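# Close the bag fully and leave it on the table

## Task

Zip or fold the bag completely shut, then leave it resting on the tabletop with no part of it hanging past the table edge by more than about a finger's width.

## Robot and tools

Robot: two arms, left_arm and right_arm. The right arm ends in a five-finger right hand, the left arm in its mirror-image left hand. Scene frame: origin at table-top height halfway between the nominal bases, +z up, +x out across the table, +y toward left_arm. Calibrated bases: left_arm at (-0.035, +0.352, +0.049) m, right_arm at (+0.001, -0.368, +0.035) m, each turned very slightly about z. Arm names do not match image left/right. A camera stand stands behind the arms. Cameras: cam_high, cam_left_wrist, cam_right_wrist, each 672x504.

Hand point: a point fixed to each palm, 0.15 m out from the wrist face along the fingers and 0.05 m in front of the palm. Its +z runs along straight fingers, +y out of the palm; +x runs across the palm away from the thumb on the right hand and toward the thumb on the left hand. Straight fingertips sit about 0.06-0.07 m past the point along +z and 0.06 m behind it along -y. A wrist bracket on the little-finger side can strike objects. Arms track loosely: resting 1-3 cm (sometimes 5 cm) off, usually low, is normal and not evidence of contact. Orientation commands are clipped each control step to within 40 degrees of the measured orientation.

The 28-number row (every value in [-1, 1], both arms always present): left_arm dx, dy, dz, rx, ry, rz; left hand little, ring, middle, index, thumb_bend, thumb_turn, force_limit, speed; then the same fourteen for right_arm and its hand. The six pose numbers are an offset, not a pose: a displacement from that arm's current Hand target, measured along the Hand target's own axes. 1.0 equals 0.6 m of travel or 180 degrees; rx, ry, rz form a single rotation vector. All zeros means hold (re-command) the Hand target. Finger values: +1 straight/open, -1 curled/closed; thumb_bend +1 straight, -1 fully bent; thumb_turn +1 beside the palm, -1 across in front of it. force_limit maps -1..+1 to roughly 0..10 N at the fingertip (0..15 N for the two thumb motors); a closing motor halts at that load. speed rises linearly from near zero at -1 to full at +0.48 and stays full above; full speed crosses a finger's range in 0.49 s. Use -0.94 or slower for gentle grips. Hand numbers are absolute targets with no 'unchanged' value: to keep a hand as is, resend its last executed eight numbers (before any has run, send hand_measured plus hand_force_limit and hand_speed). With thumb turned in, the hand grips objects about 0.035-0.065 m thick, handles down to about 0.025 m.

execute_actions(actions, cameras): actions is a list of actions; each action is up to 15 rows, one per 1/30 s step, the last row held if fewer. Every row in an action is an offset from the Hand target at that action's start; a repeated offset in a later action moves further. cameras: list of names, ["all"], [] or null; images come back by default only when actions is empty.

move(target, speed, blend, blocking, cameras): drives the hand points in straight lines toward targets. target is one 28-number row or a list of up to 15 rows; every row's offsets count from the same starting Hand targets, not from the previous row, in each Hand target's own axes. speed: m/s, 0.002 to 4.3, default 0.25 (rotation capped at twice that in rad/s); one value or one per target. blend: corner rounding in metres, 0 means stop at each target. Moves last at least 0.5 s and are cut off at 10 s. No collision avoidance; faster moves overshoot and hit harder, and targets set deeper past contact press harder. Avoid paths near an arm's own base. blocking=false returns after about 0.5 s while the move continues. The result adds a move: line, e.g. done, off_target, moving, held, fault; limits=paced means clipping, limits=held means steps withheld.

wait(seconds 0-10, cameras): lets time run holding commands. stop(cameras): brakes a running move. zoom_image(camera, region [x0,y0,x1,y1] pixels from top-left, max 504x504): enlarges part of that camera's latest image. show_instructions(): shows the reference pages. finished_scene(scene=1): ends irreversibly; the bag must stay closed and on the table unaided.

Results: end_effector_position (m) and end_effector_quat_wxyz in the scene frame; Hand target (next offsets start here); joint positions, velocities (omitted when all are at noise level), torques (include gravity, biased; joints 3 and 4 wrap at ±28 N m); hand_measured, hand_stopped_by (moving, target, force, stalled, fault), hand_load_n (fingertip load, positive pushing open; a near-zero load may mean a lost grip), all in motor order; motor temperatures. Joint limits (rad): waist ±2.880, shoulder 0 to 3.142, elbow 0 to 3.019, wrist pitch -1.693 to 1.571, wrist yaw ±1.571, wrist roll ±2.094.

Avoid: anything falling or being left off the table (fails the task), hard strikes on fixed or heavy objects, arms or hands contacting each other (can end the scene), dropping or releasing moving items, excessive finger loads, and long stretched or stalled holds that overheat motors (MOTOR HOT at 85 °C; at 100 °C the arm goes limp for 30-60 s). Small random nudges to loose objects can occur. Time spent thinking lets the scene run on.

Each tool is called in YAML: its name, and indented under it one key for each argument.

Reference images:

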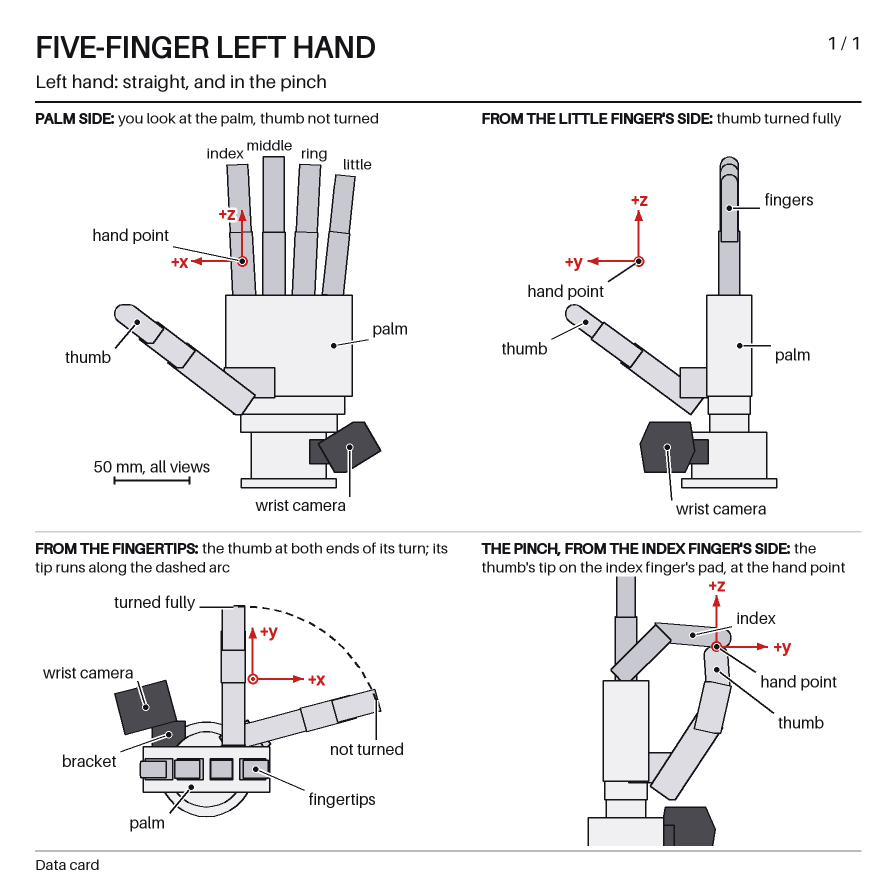

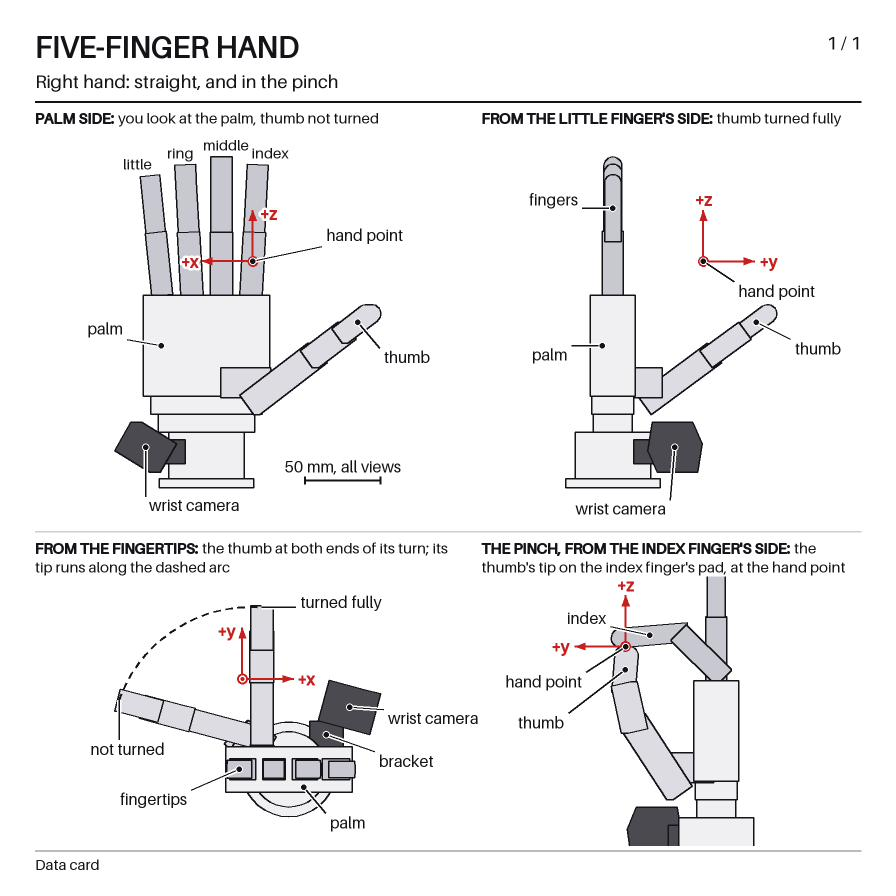

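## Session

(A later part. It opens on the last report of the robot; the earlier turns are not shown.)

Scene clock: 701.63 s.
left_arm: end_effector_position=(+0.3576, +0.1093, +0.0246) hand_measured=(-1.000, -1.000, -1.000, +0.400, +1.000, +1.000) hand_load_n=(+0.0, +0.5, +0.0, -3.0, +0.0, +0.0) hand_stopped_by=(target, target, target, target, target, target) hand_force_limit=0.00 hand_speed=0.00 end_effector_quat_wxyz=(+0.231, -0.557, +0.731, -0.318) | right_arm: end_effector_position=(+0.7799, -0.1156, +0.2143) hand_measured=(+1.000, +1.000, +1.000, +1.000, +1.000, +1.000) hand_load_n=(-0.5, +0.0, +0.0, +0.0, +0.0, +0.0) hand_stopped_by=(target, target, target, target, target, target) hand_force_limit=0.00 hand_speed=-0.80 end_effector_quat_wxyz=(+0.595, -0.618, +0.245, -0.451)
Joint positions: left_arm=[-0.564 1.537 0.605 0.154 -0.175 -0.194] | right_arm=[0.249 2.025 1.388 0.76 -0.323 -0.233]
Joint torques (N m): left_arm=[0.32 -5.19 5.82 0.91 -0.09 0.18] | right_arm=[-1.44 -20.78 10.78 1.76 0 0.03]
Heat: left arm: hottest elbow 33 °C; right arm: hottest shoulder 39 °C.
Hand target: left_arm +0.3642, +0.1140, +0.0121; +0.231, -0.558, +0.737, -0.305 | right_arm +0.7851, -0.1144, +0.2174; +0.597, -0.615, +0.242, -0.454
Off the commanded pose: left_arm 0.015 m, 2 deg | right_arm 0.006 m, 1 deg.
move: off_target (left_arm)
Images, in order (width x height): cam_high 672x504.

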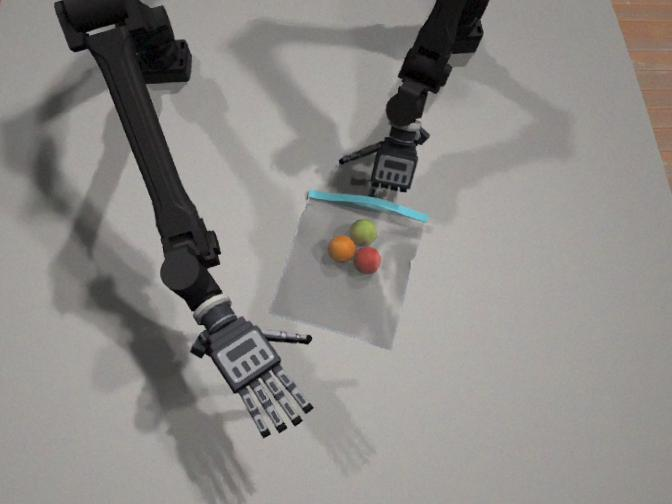

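move:
  target:
    - [0.0041,-0.0876,-0.108,0,0,0,-1,-1,-1,0.4,1,1,0,0,0,0,0,0,0,0,1,1,1,1,1,1,0,-0.8]
    - [-0.0128,-0.1124,-0.0833,0,0,0,-1,-1,-1,0.4,1,1,0,0,0,0,0,0,0,0,1,1,1,1,1,1,0,-0.8]
  cameras: ["cam_high"]
  speed: 0.1

zoom_image:
  camera: "cam_high"
  region: [290, 140, 450, 240]

Scene clock: 721.17 s.
left_arm: end_effector_position=(+0.3616, +0.1206, +0.0860) hand_measured=(-1.000, -1.000, -1.000, +0.400, +1.000, +1.000) hand_load_n=(+0.0, +0.0, +0.0, +0.0, +0.0, +0.0) hand_stopped_by=(target, target, target, target, target, target) hand_force_limit=0.00 hand_speed=0.00 end_effector_quat_wxyz=(+0.225, -0.561, +0.738, -0.300) | right_arm: end_effector_position=(+0.7799, -0.1156, +0.2143) hand_measured=(+1.000, +1.000, +1.000, +1.000, +1.000, +1.000) hand_load_n=(+0.0, +0.0, +0.0, +0.0, +0.0, +0.0) hand_stopped_by=(target, target, target, target, target, target) hand_force_limit=0.00 hand_speed=-0.80 end_effector_quat_wxyz=(+0.595, -0.618, +0.245, -0.451)
Joint positions: left_arm=[-0.532 1.382 0.691 -0.125 -0.156 -0.171] | right_arm=[0.249 2.025 1.388 0.76 -0.323 -0.233]
Joint torques (N m): left_arm=[0.09 -6.36 8.35 0.66 -0.08 0.19] | right_arm=[-1.55 -20.95 10.77 1.8 -0.01 0.03]
Heat: left arm: hottest elbow 32 °C; right arm: hottest shoulder 39 °C.
Hand target: left_arm +0.3781, +0.1179, +0.0952; +0.231, -0.558, +0.737, -0.305 | right_arm +0.7851, -0.1144, +0.2174; +0.597, -0.615, +0.242, -0.454
Off the commanded pose: left_arm 0.019 m, 1 deg | right_arm 0.006 m, 1 deg.
move: off_target (left_arm)
Images, in order (width x height): cam_high 672x504.

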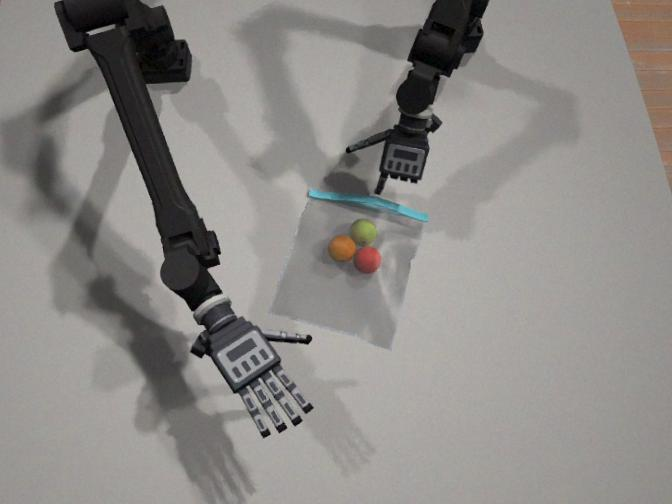

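Scaled by 3.150 from the camera's 672x504 image, which has a finer 960x720 frame.

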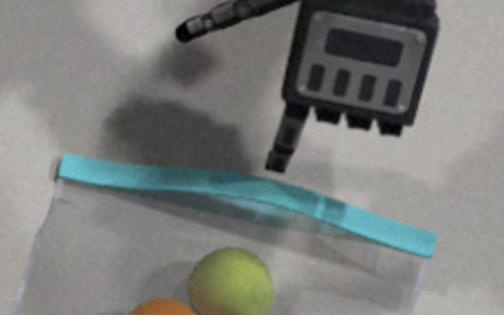

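move:
  target:
    - [-0.0152,-0.0117,0.0117,0,0,0,-1,-1,-1,0.4,1,1,0,0,0,0,0,0,0,0,1,1,1,1,1,1,0,-0.8]
    - [-0.0073,0.1055,0.0902,0,0,0,-1,-1,-1,0.4,1,1,0,0,0,0,0,0,0,0,1,1,1,1,1,1,0,-0.8]
  cameras: ["cam_high"]
  speed: 0.1

zoom_image:
  camera: "cam_high"
  region: [290, 140, 450, 240]

Scene clock: 742.47 s.
left_arm: end_effector_position=(+0.3805, +0.1239, +0.0272) hand_measured=(-1.000, -1.000, -1.000, +0.400, +1.000, +1.000) hand_load_n=(+0.0, +0.0, +0.0, -1.0, +0.0, -0.5) hand_stopped_by=(target, target, target, target, target, target) hand_force_limit=0.00 hand_speed=0.00 end_effector_quat_wxyz=(+0.236, -0.558, +0.730, -0.316) | right_arm: end_effector_position=(+0.7799, -0.1156, +0.2143) hand_measured=(+1.000, +1.000, +1.000, +1.000, +1.000, +1.000) hand_load_n=(+0.0, +0.0, +0.0, +0.0, +0.0, -0.5) hand_stopped_by=(target, target, target, target, target, target) hand_force_limit=0.00 hand_speed=-0.80 end_effector_quat_wxyz=(+0.595, -0.618, +0.245, -0.451)
Joint positions: left_arm=[-0.505 1.558 0.64 0.149 -0.145 -0.151] | right_arm=[0.249 2.025 1.388 0.76 -0.323 -0.233]
Joint torques (N m): left_arm=[-1.26 -6.3 4.16 1.35 -0.25 -0.02] | right_arm=[-1.55 -20.84 10.74 1.76 0.02 0.03]
Heat: left arm: hottest elbow 33 °C; right arm: hottest shoulder 39 °C.
Hand target: left_arm +0.3731, +0.1240, +0.0121; +0.231, -0.558, +0.736, -0.305 | right_arm +0.7851, -0.1144, +0.2174; +0.597, -0.615, +0.242, -0.454
Off the commanded pose: left_arm 0.017 m, 2 deg | right_arm 0.006 m, 1 deg.
move: off_target (left_arm)
Images, in order (width x height): cam_high 672x504.

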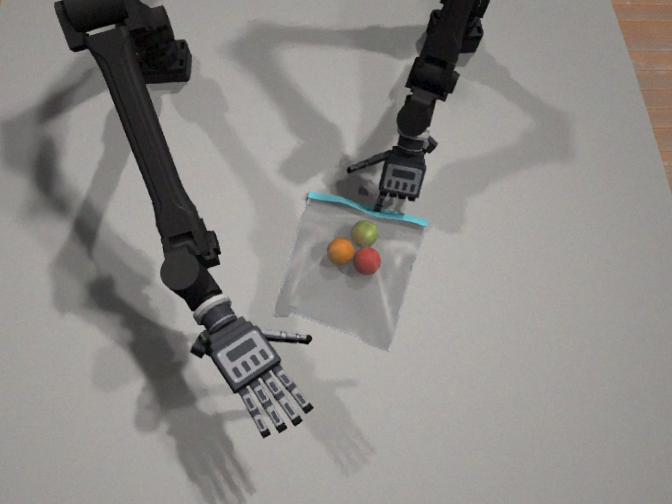

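Scaled by 3.150 from the camera's 672x504 image, which has a finer 960x720 frame.

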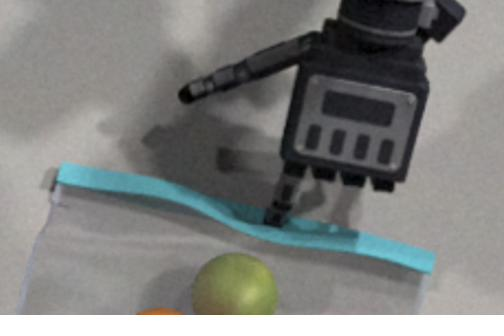

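move:
  target: [0,0.0582,0.0408,0,0,0,-1,-1,-1,0.4,1,1,0,0,0,0,0,0,0,0,1,1,1,1,1,1,0,-0.8]
  cameras: ["cam_high"]
  speed: 0.1

zoom_image:
  camera: "cam_high"
  region: [290, 140, 450, 240]

Scene clock: 753.30 s.
left_arm: end_effector_position=(+0.3949, +0.1166, +0.0194) hand_measured=(-1.000, -1.000, -1.000, +0.400, +1.000, +1.000) hand_load_n=(+0.0, +0.0, +0.0, -2.0, +0.0, +0.0) hand_stopped_by=(target, target, target, target, target, target) hand_force_limit=0.00 hand_speed=0.00 end_effector_quat_wxyz=(+0.255, -0.551, +0.712, -0.354) | right_arm: end_effector_position=(+0.7799, -0.1156, +0.2143) hand_measured=(+1.000, +1.000, +1.000, +1.000, +1.000, +1.000) hand_load_n=(+0.0, +0.0, +0.0, +0.0, +0.0, -0.5) hand_stopped_by=(target, target, target, target, target, target) hand_force_limit=0.00 hand_speed=-0.80 end_effector_quat_wxyz=(+0.595, -0.618, +0.245, -0.451)
Joint positions: left_arm=[-0.505 1.618 0.614 0.327 -0.147 -0.153] | right_arm=[0.249 2.025 1.388 0.76 -0.323 -0.233]
Joint torques (N m): left_arm=[-1.44 -3.6 2.47 0.17 -0.27 -0.02] | right_arm=[-1.49 -20.84 10.77 1.78 0 0.03]
Heat: left arm: hottest elbow 32 °C; right arm: hottest shoulder 39 °C.
Hand target: left_arm +0.3660, +0.1258, -0.0298; +0.231, -0.558, +0.736, -0.306 | right_arm +0.7851, -0.1144, +0.2174; +0.597, -0.615, +0.242, -0.454
Off the commanded pose: left_arm 0.058 m, 7 deg | right_arm 0.006 m, 1 deg.
move: off_target (left_arm)
Images, in order (width x height): cam_high 672x504.

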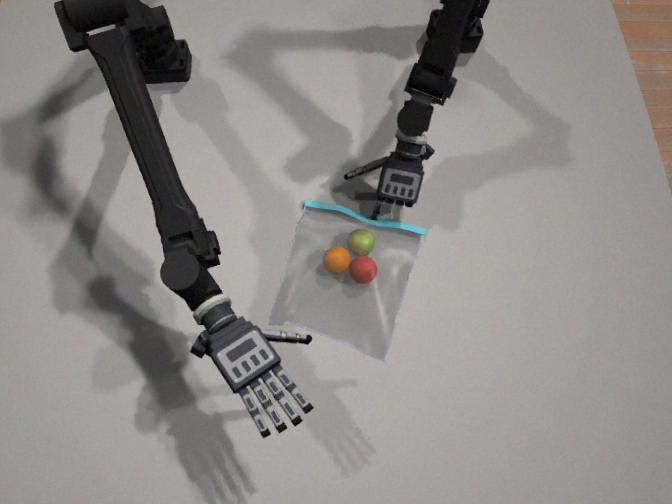

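Scaled by 3.150 from the camera's 672x504 image, which has a finer 960x720 frame.

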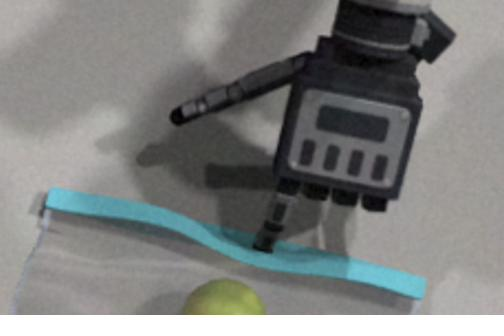

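move:
  target:
    - [0.0011,-0.1178,-0.0708,0,0,0,-1,-1,-1,0.4,1,1,0,0,0,0,0,0,0,0,1,1,1,1,1,1,0,-0.8]
    - [0.0057,-0.1772,-0.1528,0,0,0,-1,-1,-1,0.4,1,1,0,0,0,0,0,0,0,0,1,1,1,1,1,1,0,-0.8]
  cameras: ["cam_high","cam_left_wrist"]
  speed: 0.1
  blend: 0.02

zoom_image:
  camera: "cam_high"
  region: [290, 170, 440, 260]

Scene clock: 766.63 s.
left_arm: end_effector_position=(+0.3630, +0.1323, +0.0906) hand_measured=(-1.000, -1.000, -1.000, +0.400, +1.000, +1.000) hand_load_n=(+0.0, +0.0, +0.0, +0.0, +0.0, +0.0) hand_stopped_by=(target, target, target, target, target, target) hand_force_limit=0.00 hand_speed=0.00 end_effector_quat_wxyz=(+0.225, -0.564, +0.740, -0.289) | right_arm: end_effector_position=(+0.7799, -0.1156, +0.2143) hand_measured=(+1.000, +1.000, +1.000, +1.000, +1.000, +1.000) hand_load_n=(+0.0, -0.5, +0.0, +0.0, +0.0, -0.5) hand_stopped_by=(target, target, target, target, target, target) hand_force_limit=0.00 hand_speed=-0.80 end_effector_quat_wxyz=(+0.595, -0.618, +0.245, -0.451)
Joint positions: left_arm=[-0.508 1.367 0.702 -0.168 -0.151 -0.153] | right_arm=[0.249 2.025 1.388 0.76 -0.323 -0.233]
Joint torques (N m): left_arm=[-1.67 -8.06 8.42 0.34 -0.25 -0.06] | right_arm=[-1.55 -20.95 10.81 1.77 0 0.04]
Heat: left arm: hottest elbow 32 °C; right arm: hottest shoulder 39 °C.
Hand target: left_arm +0.3749, +0.1199, +0.1100; +0.231, -0.558, +0.737, -0.305 | right_arm +0.7851, -0.1144, +0.2174; +0.597, -0.615, +0.242, -0.454
Off the commanded pose: left_arm 0.026 m, 2 deg | right_arm 0.006 m, 1 deg.
move: off_target (left_arm)
Images, in order (width x height): cam_high 672x504, cam_left_wrist 672x504.

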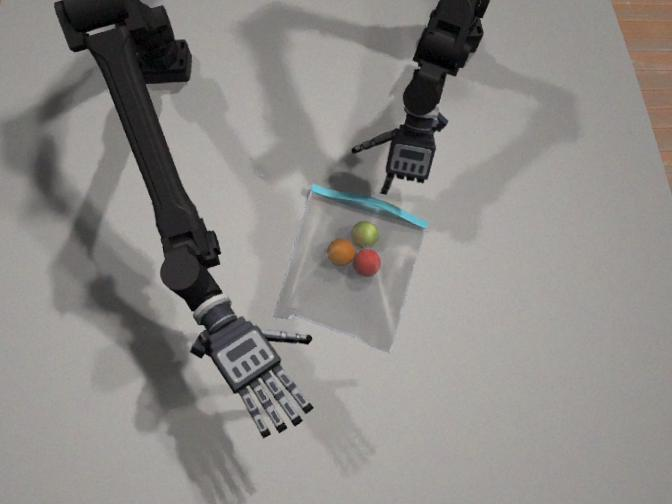

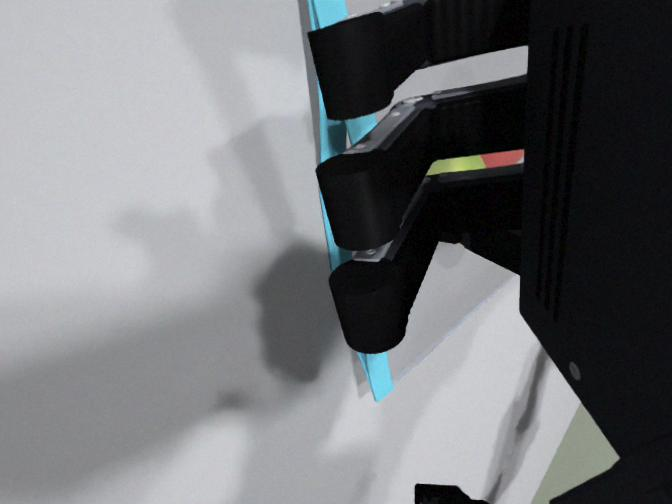

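Scaled by 3.360 from the camera's 672x504 image, which has a finer 960x720 frame.

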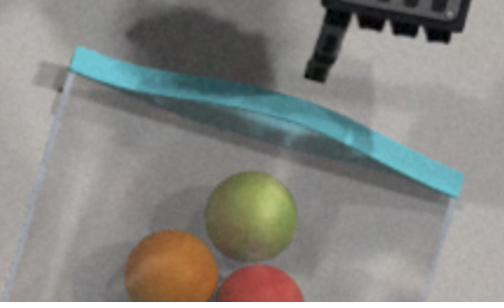

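move:
  target: [0.1783,0.0445,-0.0682,0.138,-0.0742,-0.0472,1,1,1,1,1,1,0,0,0,0,0,0,0,0,1,1,1,1,1,1,0,-0.8]
  cameras: ["cam_left_wrist","cam_high"]
  speed: 0.25

zoom_image:
  camera: "cam_left_wrist"
  region: [150, 0, 450, 300]

Scene clock: 778.90 s.
left_arm: end_effector_position=(+0.3014, +0.0369, +0.1218) hand_measured=(+1.000, +1.000, +1.000, +1.000, +1.000, +1.000) hand_load_n=(+0.0, +0.0, -0.5, +0.0, +0.0, +0.0) hand_stopped_by=(target, target, target, target, target, target) hand_force_limit=0.00 hand_speed=0.00 end_effector_quat_wxyz=(-0.410, +0.577, -0.583, +0.398) | right_arm: end_effector_position=(+0.7799, -0.1156, +0.2143) hand_measured=(+1.000, +1.000, +1.000, +1.000, +1.000, +1.000) hand_load_n=(+0.0, +0.0, +0.0, +0.0, +0.0, +0.0) hand_stopped_by=(target, target, target, target, target, target) hand_force_limit=0.00 hand_speed=-0.80 end_effector_quat_wxyz=(+0.595, -0.618, +0.245, -0.451)
Joint positions: left_arm=[-1.048 1.365 0.561 0.183 -0.935 -0.503] | right_arm=[0.249 2.025 1.388 0.76 -0.323 -0.233]
Joint torques (N m): left_arm=[-1.49 -5.36 5.39 1.44 -0.6 -0.2] | right_arm=[-1.55 -20.89 10.81 1.77 -0.01 0.03]
Heat: left arm: hottest elbow 32 °C; right arm: hottest shoulder 39 °C.
Hand target: left_arm +0.2999, +0.0299, +0.1202; -0.405, +0.579, -0.579, +0.406 | right_arm +0.7851, -0.1144, +0.2174; +0.597, -0.615, +0.242, -0.454
Off the commanded pose: left_arm 0.007 m, 1 deg | right_arm 0.006 m, 1 deg.
move: done
Images, in order (width x height): cam_high 672x504, cam_left_wrist 672x504.

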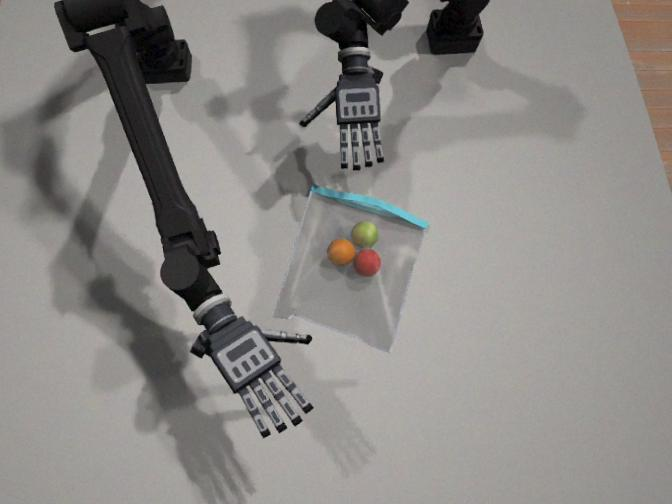

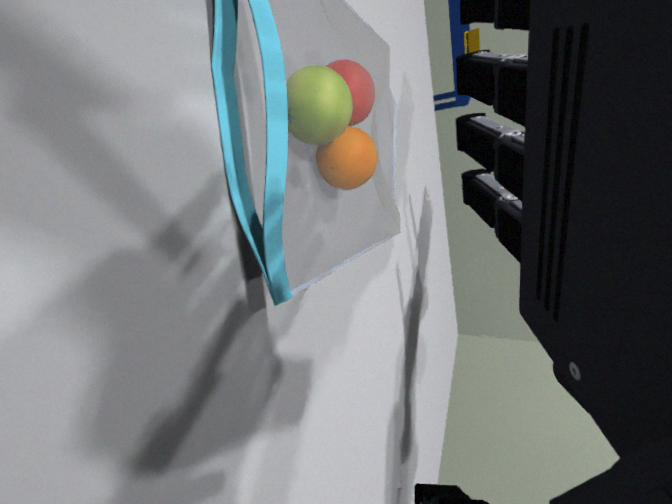

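Scaled by 1.680 from the camera's 672x504 image, which has a finer 960x720 frame.

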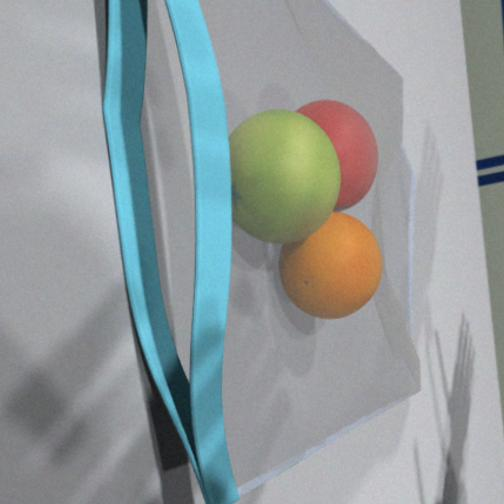

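zoom_image:
  camera: "cam_left_wrist"
  region: [210, 180, 310, 320]

zoom_image:
  camera: "cam_left_wrist"
  region: [190, 0, 330, 190]

Scaled by 3.600 from the camera's 672x504 image, which has a finer 960x720 frame.

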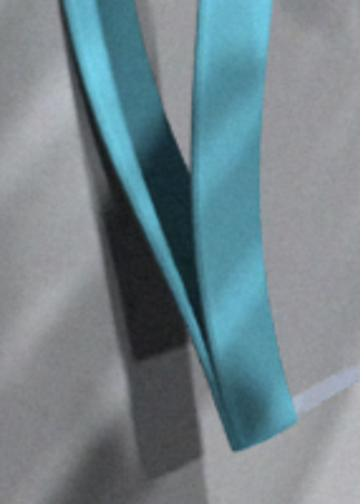

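Scaled by 2.653 from the camera's 672x504 image, which has a finer 960x720 frame.

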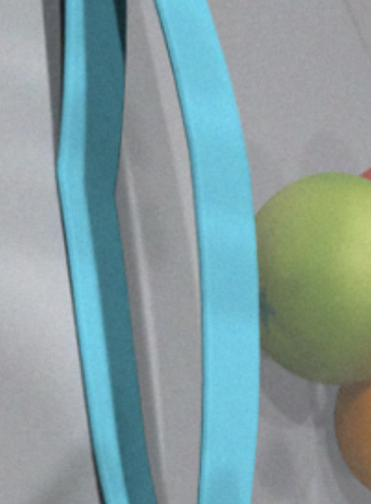

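move:
  target: [0.0833,-0.026,0.0225,-0.3889,0,0,0,0,0,1,1,1,0,0,0,0,0,0,0,0,1,1,1,1,1,1,0,-0.8]
  cameras: ["cam_left_wrist","cam_high"]
  speed: 0.25

zoom_image:
  camera: "cam_high"
  region: [270, 130, 430, 230]

Scene clock: 831.60 s.
left_arm: end_effector_position=(+0.3048, -0.0163, +0.1258) hand_measured=(+0.000, +0.000, +0.000, +1.000, +1.000, +1.000) hand_load_n=(+0.0, +0.0, +0.0, +0.0, +0.0, +0.0) hand_stopped_by=(target, target, target, target, target, target) hand_force_limit=0.00 hand_speed=0.00 end_effector_quat_wxyz=(-0.001, +0.708, -0.706, -0.005) | right_arm: end_effector_position=(+0.7799, -0.1156, +0.2143) hand_measured=(+1.000, +1.000, +1.000, +1.000, +1.000, +1.000) hand_load_n=(+0.0, +0.0, +0.0, +0.0, +0.0, +0.0) hand_stopped_by=(target, target, target, target, target, target) hand_force_limit=0.00 hand_speed=-0.80 end_effector_quat_wxyz=(+0.595, -0.618, +0.245, -0.451)
Joint positions: left_arm=[-0.728 1.79 1.413 -1.203 -0.002 -0.703] | right_arm=[0.249 2.025 1.388 0.76 -0.323 -0.233]
Joint torques (N m): left_arm=[0.09 -11.87 8.58 -0.84 0.04 0.16] | right_arm=[-1.55 -20.84 10.8 1.74 0 0.03]
Heat: left arm: hottest elbow 32 °C; right arm: hottest shoulder 39 °C.
Hand target: left_arm +0.3178, -0.0201, +0.1302; +0.000, +0.707, -0.707, +0.000 | right_arm +0.7851, -0.1144, +0.2174; +0.597, -0.615, +0.242, -0.454
Off the commanded pose: left_arm 0.014 m, 1 deg | right_arm 0.006 m, 1 deg.
move: off_target (left_arm)
Images, in order (width x height): cam_high 672x504, cam_left_wrist 672x504.

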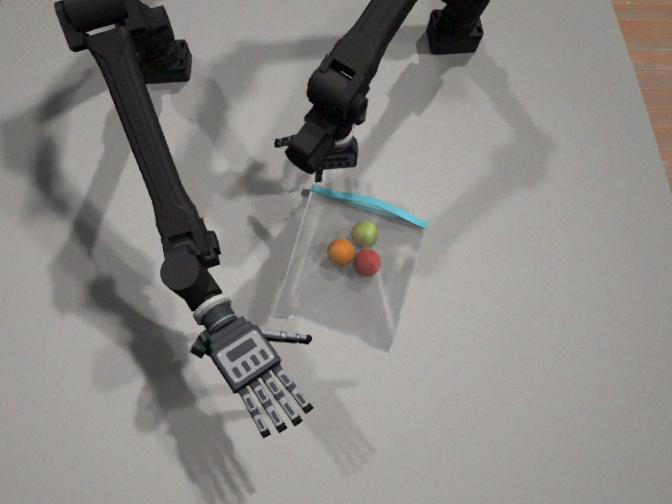

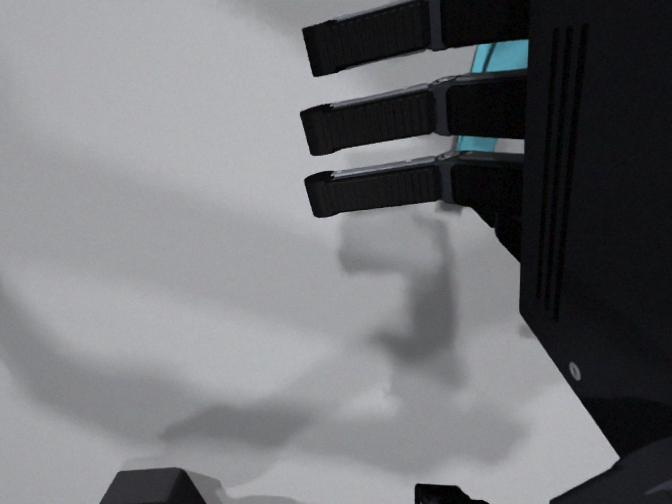

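Scaled by 3.150 from the camera's 672x504 image, which has a finer 960x720 frame.

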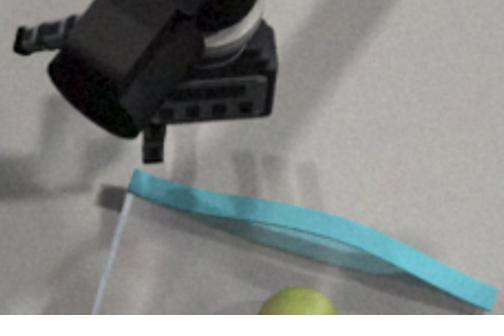

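move:
  target: [0.0067,-0.022,0.075,0,0,0,0,0,0,1,1,1,0,0,0,0,0,0,0,0,1,1,1,1,1,1,0,-0.8]
  cameras: ["cam_high"]
  speed: 0.12

zoom_image:
  camera: "cam_high"
  region: [290, 160, 370, 220]

Scene clock: 847.00 s.
left_arm: end_effector_position=(+0.3168, -0.0210, +0.0852) hand_measured=(+0.000, +0.000, +0.000, +1.000, +1.000, +1.000) hand_load_n=(+0.0, +0.0, +0.0, +0.0, +0.0, +0.0) hand_stopped_by=(target, target, target, target, target, target) hand_force_limit=0.00 hand_speed=0.00 end_effector_quat_wxyz=(+0.000, +0.708, -0.707, -0.011) | right_arm: end_effector_position=(+0.7799, -0.1156, +0.2143) hand_measured=(+1.000, +1.000, +1.000, +1.000, +1.000, +1.000) hand_load_n=(+0.0, +0.0, +0.0, +0.0, +0.0, +0.0) hand_stopped_by=(target, target, target, target, target, target) hand_force_limit=0.00 hand_speed=-0.80 end_effector_quat_wxyz=(+0.595, -0.618, +0.245, -0.451)
Joint positions: left_arm=[-0.72 1.87 1.413 -1.135 -0.002 -0.693] | right_arm=[0.249 2.025 1.388 0.76 -0.323 -0.233]
Joint torques (N m): left_arm=[0.21 -12.81 7.39 0.12 0.05 0.12] | right_arm=[-1.49 -20.95 10.77 1.78 0 0.04]
Heat: left arm: hottest elbow 32 °C; right arm: hottest shoulder 39 °C.
Hand target: left_arm +0.3309, -0.0241, +0.0853; +0.000, +0.707, -0.707, +0.000 | right_arm +0.7851, -0.1144, +0.2174; +0.597, -0.615, +0.242, -0.454
Off the commanded pose: left_arm 0.015 m, 1 deg | right_arm 0.006 m, 1 deg.
move: off_target (left_arm)
Images, in order (width x height): cam_high 672x504.

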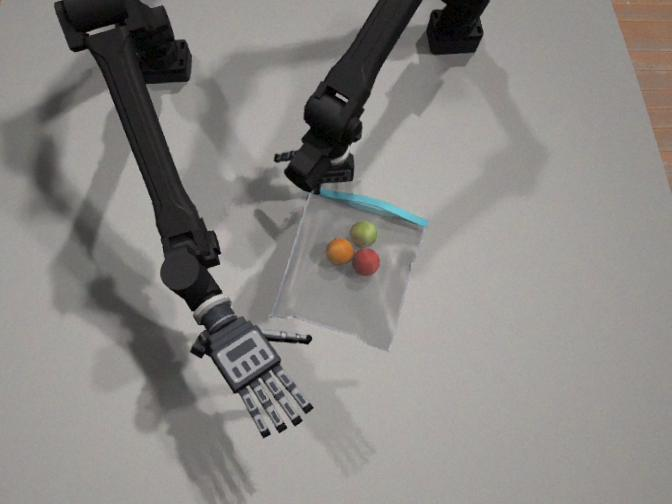

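Scaled by 6.300 from the camera's 672x504 image, which has a finer 960x720 frame.

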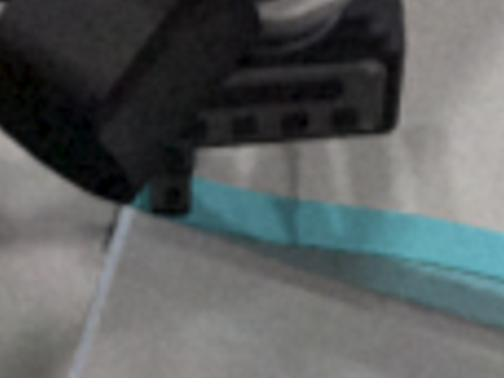

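move:
  target: [0.0,0.005,0.0917,0,0,0,0,0,0,1,1,1,0,0,0,0,0,0,0,0,1,1,1,1,1,1,0,-0.8]
  cameras: ["cam_high"]
  speed: 0.08

zoom_image:
  camera: "cam_high"
  region: [290, 160, 370, 220]

Scene clock: 854.13 s.
left_arm: end_effector_position=(+0.3305, -0.0336, +0.0643) hand_measured=(+0.000, +0.000, +0.000, +1.000, +1.000, +1.000) hand_load_n=(+0.0, +0.5, +0.0, -2.5, +0.0, +0.0) hand_stopped_by=(target, target, target, target, target, target) hand_force_limit=0.00 hand_speed=0.00 end_effector_quat_wxyz=(-0.001, +0.707, -0.707, +0.022) | right_arm: end_effector_position=(+0.7799, -0.1156, +0.2143) hand_measured=(+1.000, +1.000, +1.000, +1.000, +1.000, +1.000) hand_load_n=(+0.0, +0.0, +0.0, +0.0, +0.0, +0.0) hand_stopped_by=(target, target, target, target, target, target) hand_force_limit=0.00 hand_speed=-0.80 end_effector_quat_wxyz=(+0.595, -0.618, +0.245, -0.451)
Joint positions: left_arm=[-0.72 1.897 1.396 -1.026 0.003 -0.692] | right_arm=[0.249 2.025 1.388 0.76 -0.323 -0.233]
Joint torques (N m): left_arm=[-0.09 -9.93 4.05 0.85 -0.13 0.1] | right_arm=[-1.44 -20.78 10.82 1.78 0 0.02]
Heat: left arm: hottest elbow 32 °C; right arm: hottest shoulder 39 °C.
Hand target: left_arm +0.3280, -0.0242, +0.0303; +0.000, +0.707, -0.707, +0.000 | right_arm +0.7851, -0.1144, +0.2174; +0.597, -0.615, +0.242, -0.454
Off the commanded pose: left_arm 0.035 m, 2 deg | right_arm 0.006 m, 1 deg.
move: off_target (left_arm)
Images, in order (width x height): cam_high 672x504.

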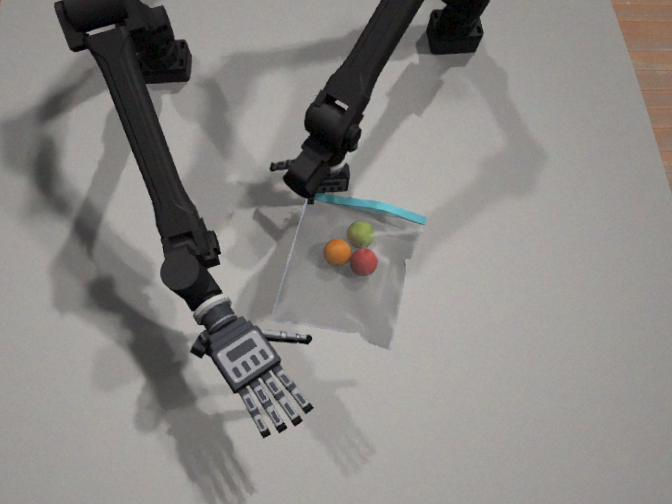

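Scaled by 6.300 from the camera's 672x504 image, which has a finer 960x720 frame.

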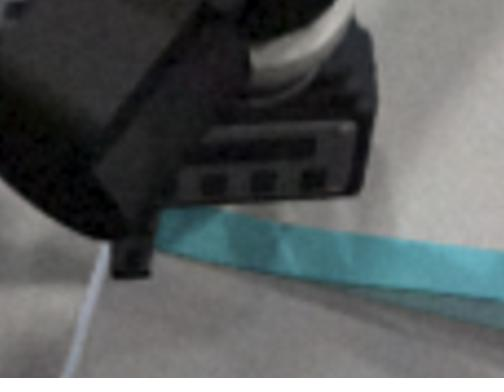

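move:
  target:
    - [0.0,0.0,-0.0833,0,0,0,0,0,0,1,1,1,0,0,0,0,0,0,0,0,1,1,1,1,1,1,0,-0.8]
    - [0.015,0.0117,-0.1,0,0,0,0,0,0,1,1,1,0,0,0,0,0,0,0,0,1,1,1,1,1,1,0,-0.8]
  cameras: []
  speed: 0.12

move:
  target:
    - [0,-0.04,0.0,0,0,0,0,0,0,1,1,1,0,0,0,0,0,0,0,0,1,1,1,1,1,1,0,-0.8]
    - [0,0,0,0,0,0,0,0,0,1,1,1,0,0,0,0,0,0,0,0,1,1,1,1,1,1,0,-0.8]
  cameras: ["cam_high"]
  speed: 0.12

zoom_image:
  camera: "cam_high"
  region: [290, 160, 370, 220]

Scene clock: 886.90 s.
left_arm: end_effector_position=(+0.3128, -0.0190, +0.0716) hand_measured=(+0.000, +0.000, +0.000, +1.000, +1.000, +1.000) hand_load_n=(+0.0, +0.0, +0.0, +0.0, +0.0, +0.0) hand_stopped_by=(target, target, target, target, target, target) hand_force_limit=0.00 hand_speed=0.00 end_effector_quat_wxyz=(+0.003, +0.707, -0.707, -0.020) | right_arm: end_effector_position=(+0.7799, -0.1156, +0.2143) hand_measured=(+1.000, +1.000, +1.000, +1.000, +1.000, +1.000) hand_load_n=(+0.0, +0.0, +0.0, +0.0, +0.0, +0.0) hand_stopped_by=(target, target, target, target, target, target) hand_force_limit=0.00 hand_speed=-0.80 end_effector_quat_wxyz=(+0.595, -0.618, +0.245, -0.451)
Joint positions: left_arm=[-0.72 1.889 1.399 -1.12 0.002 -0.692] | right_arm=[0.249 2.025 1.388 0.76 -0.323 -0.233]
Joint torques (N m): left_arm=[-1.49 -15.5 8.05 -0.65 -0.09 -0.13] | right_arm=[-1.38 -20.89 10.8 1.78 -0.01 0.04]
Heat: left arm: hottest elbow 32 °C; right arm: hottest shoulder 39 °C.
Hand target: left_arm +0.3209, -0.0332, +0.0902; +0.000, +0.707, -0.707, +0.000 | right_arm +0.7851, -0.1144, +0.2174; +0.597, -0.615, +0.242, -0.454
Off the commanded pose: left_arm 0.025 m, 2 deg | right_arm 0.006 m, 1 deg.
move: off_target (left_arm)
No camera images: "cameras" was empty.

Scene clock: 888.97 s.
left_arm: end_effector_position=(+0.3222, -0.0267, +0.0841) hand_measured=(+0.000, +0.000, +0.000, +1.000, +1.000, +1.000) hand_load_n=(+0.0, +0.0, +0.0, +0.0, +0.0, +0.0) hand_stopped_by=(target, target, target, target, target, target) hand_force_limit=0.00 hand_speed=0.00 end_effector_quat_wxyz=(+0.002, +0.706, -0.708, -0.012) | right_arm: end_effector_position=(+0.7799, -0.1156, +0.2143) hand_measured=(+1.000, +1.000, +1.000, +1.000, +1.000, +1.000) hand_load_n=(+0.0, +0.0, +0.0, +0.0, +0.0, +0.0) hand_stopped_by=(target, target, target, target, target, target) hand_force_limit=0.00 hand_speed=-0.80 end_effector_quat_wxyz=(+0.595, -0.618, +0.245, -0.451)
Joint positions: left_arm=[-0.72 1.892 1.442 -1.144 0.002 -0.69] | right_arm=[0.249 2.025 1.388 0.76 -0.323 -0.233]
Joint torques (N m): left_arm=[-1.49 -15.5 5.42 0.12 -0.09 -0.16] | right_arm=[-1.44 -20.78 10.85 1.78 -0.01 0.03]
Heat: left arm: hottest elbow 32 °C; right arm: hottest shoulder 39 °C.
Hand target: left_arm +0.3210, -0.0332, +0.0902; +0.000, +0.707, -0.707, +0.000 | right_arm +0.7851, -0.1144, +0.2174; +0.597, -0.615, +0.242, -0.454
Off the commanded pose: left_arm 0.009 m, 1 deg | right_arm 0.006 m, 1 deg.
move: done
Images, in order (width x height): cam_high 672x504.

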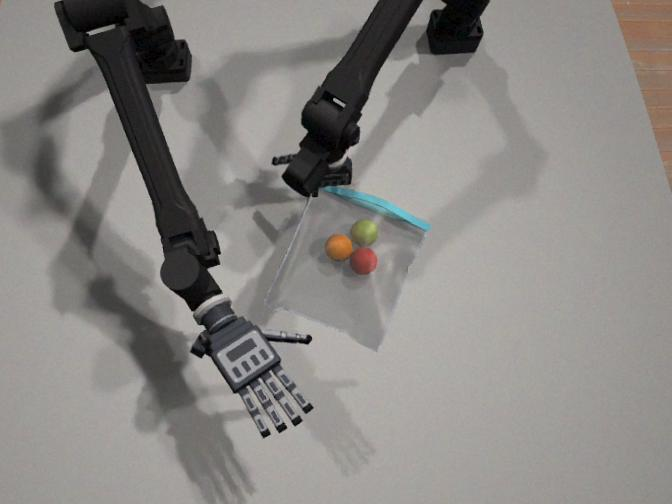

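Scaled by 6.300 from the camera's 672x504 image, which has a finer 960x720 frame.

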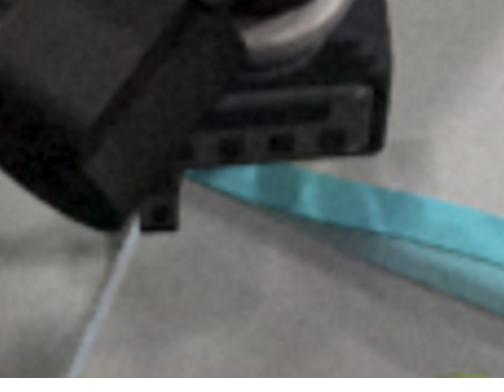

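move:
  target:
    - [0,0.04,-0.05,0,0,0,0,0,0,1,1,1,0,0,0,0,0,0,0,0,1,1,1,1,1,1,0,-0.8]
  cameras: ["cam_high"]
  speed: 0.12

zoom_image:
  camera: "cam_high"
  region: [290, 160, 370, 220]

Scene clock: 960.73 s.
left_arm: end_effector_position=(+0.3033, -0.0310, +0.1172) hand_measured=(+0.000, +0.000, +0.000, +1.000, +1.000, +1.000) hand_load_n=(+0.0, +0.5, +0.0, +0.0, +0.0, +0.0) hand_stopped_by=(target, target, target, target, target, target) hand_force_limit=0.00 hand_speed=0.00 end_effector_quat_wxyz=(+0.001, +0.705, -0.709, +0.003) | right_arm: end_effector_position=(+0.7799, -0.1156, +0.2143) hand_measured=(+1.000, +1.000, +1.000, +1.000, +1.000, +1.000) hand_load_n=(+0.0, +0.0, +0.0, +0.0, +0.0, +0.0) hand_stopped_by=(target, target, target, target, target, target) hand_force_limit=0.00 hand_speed=-0.80 end_effector_quat_wxyz=(+0.595, -0.618, +0.245, -0.451)
Joint positions: left_arm=[-0.749 1.811 1.418 -1.172 0.002 -0.716] | right_arm=[0.249 2.025 1.388 0.76 -0.323 -0.233]
Joint torques (N m): left_arm=[-1.44 -14.15 5.63 -0.62 -0.11 -0.17] | right_arm=[-1.44 -20.89 10.78 1.78 0 0.03]
Heat: left arm: hottest elbow 31 °C; right arm: hottest shoulder 39 °C.
Hand target: left_arm +0.2971, -0.0331, +0.1203; +0.000, +0.707, -0.707, +0.000 | right_arm +0.7851, -0.1144, +0.2174; +0.597, -0.615, +0.242, -0.454
Off the commanded pose: left_arm 0.007 m, 0 deg | right_arm 0.006 m, 1 deg.
move: done
Images, in order (width x height): cam_high 672x504.

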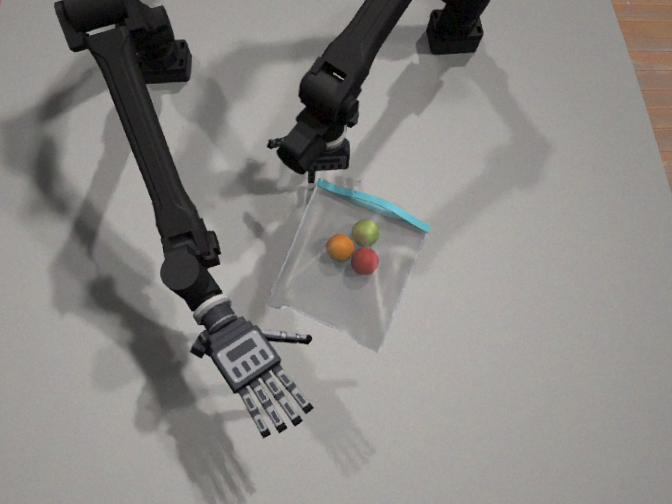

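Scaled by 6.300 from the camera's 672x504 image, which has a finer 960x720 frame.

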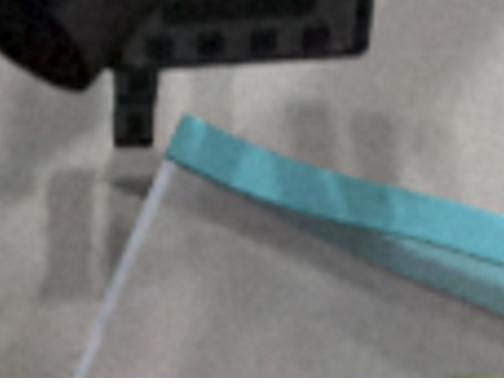

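move:
  target:
    - [-0.045,-0.055,0.0083,0,0,0,0,0,0,1,1,1,0,0,0,0,0,0,0,0,1,1,1,1,1,1,0,-0.8]
    - [-0.0483,-0.005,0.0417,0,0,0,0,0,0,1,1,1,0,0,0,0,0,0,0,0,1,1,1,1,1,1,0,-0.8]
  cameras: ["cam_high"]
  speed: 0.12

zoom_image:
  camera: "cam_high"
  region: [290, 160, 370, 220]

Scene clock: 978.63 s.
left_arm: end_effector_position=(+0.3010, +0.0023, +0.0901) hand_measured=(+0.000, +0.000, +0.000, +1.000, +1.000, +1.000) hand_load_n=(+0.0, +0.0, +0.0, +0.0, +0.0, +0.0) hand_stopped_by=(target, target, target, target, target, target) hand_force_limit=0.00 hand_speed=0.00 end_effector_quat_wxyz=(+0.002, +0.706, -0.708, -0.011) | right_arm: end_effector_position=(+0.7799, -0.1156, +0.2143) hand_measured=(+1.000, +1.000, +1.000, +1.000, +1.000, +1.000) hand_load_n=(+0.0, +0.0, -0.5, +0.0, +0.0, +0.0) hand_stopped_by=(target, target, target, target, target, target) hand_force_limit=0.00 hand_speed=-0.80 end_effector_quat_wxyz=(+0.595, -0.618, +0.245, -0.451)
Joint positions: left_arm=[-0.704 1.804 1.328 -1.117 0.001 -0.672] | right_arm=[0.249 2.025 1.388 0.76 -0.323 -0.233]
Joint torques (N m): left_arm=[-1.61 -13.98 5.46 0.1 -0.05 -0.17] | right_arm=[-1.44 -20.89 10.8 1.76 0 0.02]
Heat: left arm: hottest elbow 31 °C; right arm: hottest shoulder 39 °C.
Hand target: left_arm +0.3001, -0.0043, +0.0952; +0.000, +0.707, -0.707, +0.000 | right_arm +0.7851, -0.1144, +0.2174; +0.597, -0.615, +0.242, -0.454
Off the commanded pose: left_arm 0.008 m, 1 deg | right_arm 0.006 m, 1 deg.
move: done
Images, in order (width x height): cam_high 672x504.

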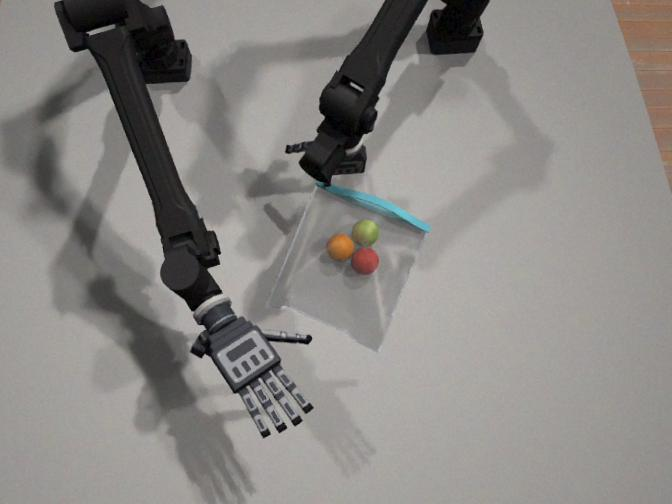

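Scaled by 6.300 from the camera's 672x504 image, which has a finer 960x720 frame.

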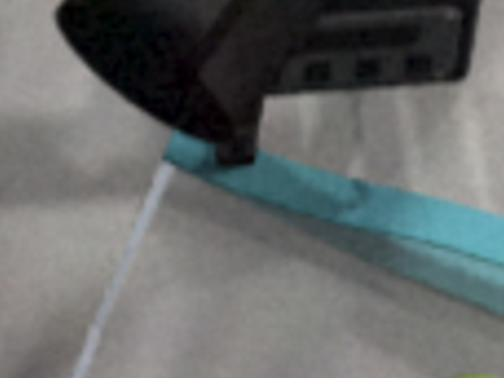

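move:
  target:
    - [-0.003,-0.0067,0.03,0,0,0,0,0,0,1,1,1,0,0,0,0,0,0,0,0,1,1,1,1,1,1,0,-0.8]
  cameras: ["cam_high"]
  speed: 0.06

zoom_image:
  camera: "cam_high"
  region: [290, 160, 370, 220]

Scene clock: 990.20 s.
left_arm: end_effector_position=(+0.3048, -0.0007, +0.0846) hand_measured=(+0.000, +0.000, +0.000, +1.000, +1.000, +1.000) hand_load_n=(+0.0, +0.0, +0.0, +0.0, +0.0, +0.5) hand_stopped_by=(target, target, target, target, target, target) hand_force_limit=0.00 hand_speed=0.00 end_effector_quat_wxyz=(+0.000, +0.706, -0.708, +0.003) | right_arm: end_effector_position=(+0.7799, -0.1156, +0.2143) hand_measured=(+1.000, +1.000, +1.000, +1.000, +1.000, +1.000) hand_load_n=(+0.0, +0.0, +0.0, -0.5, +0.0, +0.0) hand_stopped_by=(target, target, target, target, target, target) hand_force_limit=0.00 hand_speed=-0.80 end_effector_quat_wxyz=(+0.595, -0.618, +0.245, -0.451)
Joint positions: left_arm=[-0.704 1.804 1.314 -1.076 0.001 -0.672] | right_arm=[0.249 2.025 1.388 0.76 -0.323 -0.233]
Joint torques (N m): left_arm=[-1.08 -11.99 5.34 0.16 -0.06 -0.09] | right_arm=[-1.67 -20.89 10.81 1.76 -0.02 0.03]
Heat: left arm: hottest elbow 31 °C; right arm: hottest shoulder 39 °C.
Hand target: left_arm +0.3041, -0.0024, +0.0772; +0.000, +0.707, -0.707, +0.000 | right_arm +0.7851, -0.1144, +0.2174; +0.597, -0.615, +0.242, -0.454
Off the commanded pose: left_arm 0.008 m, 0 deg | right_arm 0.006 m, 1 deg.
move: done
Images, in order (width x height): cam_high 672x504.

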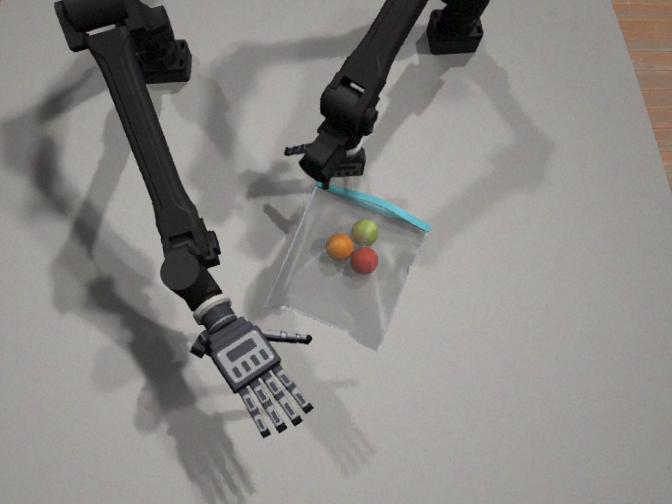

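Scaled by 6.300 from the camera's 672x504 image, which has a finer 960x720 frame.

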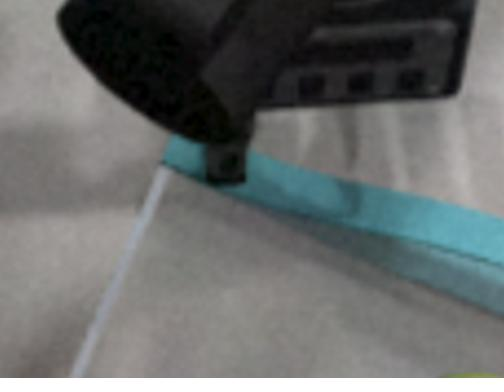

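move:
  target:
    - [-0.0073,0.001,0.095,0,0,0,0,0,0,1,1,1,0,0,0,0,0,0,0,0,1,1,1,1,1,1,0,-0.8]
  cameras: ["cam_high"]
  speed: 0.08

zoom_image:
  camera: "cam_high"
  region: [290, 160, 370, 220]

Scene clock: 1000.20 s.
left_arm: end_effector_position=(+0.3107, -0.0062, +0.0646) hand_measured=(+0.000, +0.000, +0.000, +1.000, +1.000, +1.000) hand_load_n=(+0.0, +0.0, +0.0, -4.0, +0.0, +0.0) hand_stopped_by=(target, target, target, target, target, target) hand_force_limit=0.00 hand_speed=0.00 end_effector_quat_wxyz=(-0.001, +0.705, -0.708, +0.030) | right_arm: end_effector_position=(+0.7799, -0.1156, +0.2143) hand_measured=(+1.000, +1.000, +1.000, +1.000, +1.000, +1.000) hand_load_n=(+0.0, +0.0, +0.0, +0.0, +0.0, -0.5) hand_stopped_by=(target, target, target, target, target, target) hand_force_limit=0.00 hand_speed=-0.80 end_effector_quat_wxyz=(+0.595, -0.618, +0.245, -0.451)
Joint positions: left_arm=[-0.704 1.813 1.27 -0.967 0.004 -0.672] | right_arm=[0.249 2.025 1.388 0.76 -0.323 -0.233]
Joint torques (N m): left_arm=[-0.56 -7.71 3.41 1.17 -0.18 -0.02] | right_arm=[-1.61 -20.78 10.77 1.78 -0.01 0.02]
Heat: left arm: hottest elbow 31 °C; right arm: hottest shoulder 39 °C.
Hand target: left_arm +0.3034, +0.0020, +0.0201; +0.000, +0.707, -0.707, +0.000 | right_arm +0.7851, -0.1144, +0.2174; +0.597, -0.615, +0.242, -0.454
Off the commanded pose: left_arm 0.046 m, 3 deg | right_arm 0.006 m, 1 deg.
move: off_target (left_arm)
Images, in order (width x height): cam_high 672x504.

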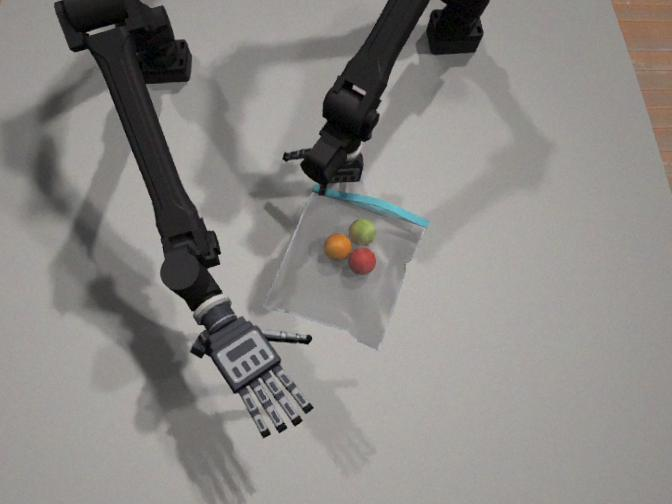

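Scaled by 6.300 from the camera's 672x504 image, which has a finer 960x720 frame.

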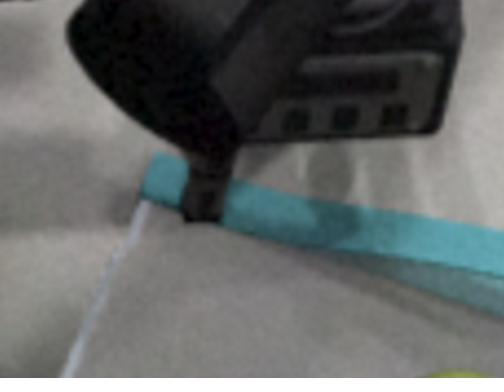

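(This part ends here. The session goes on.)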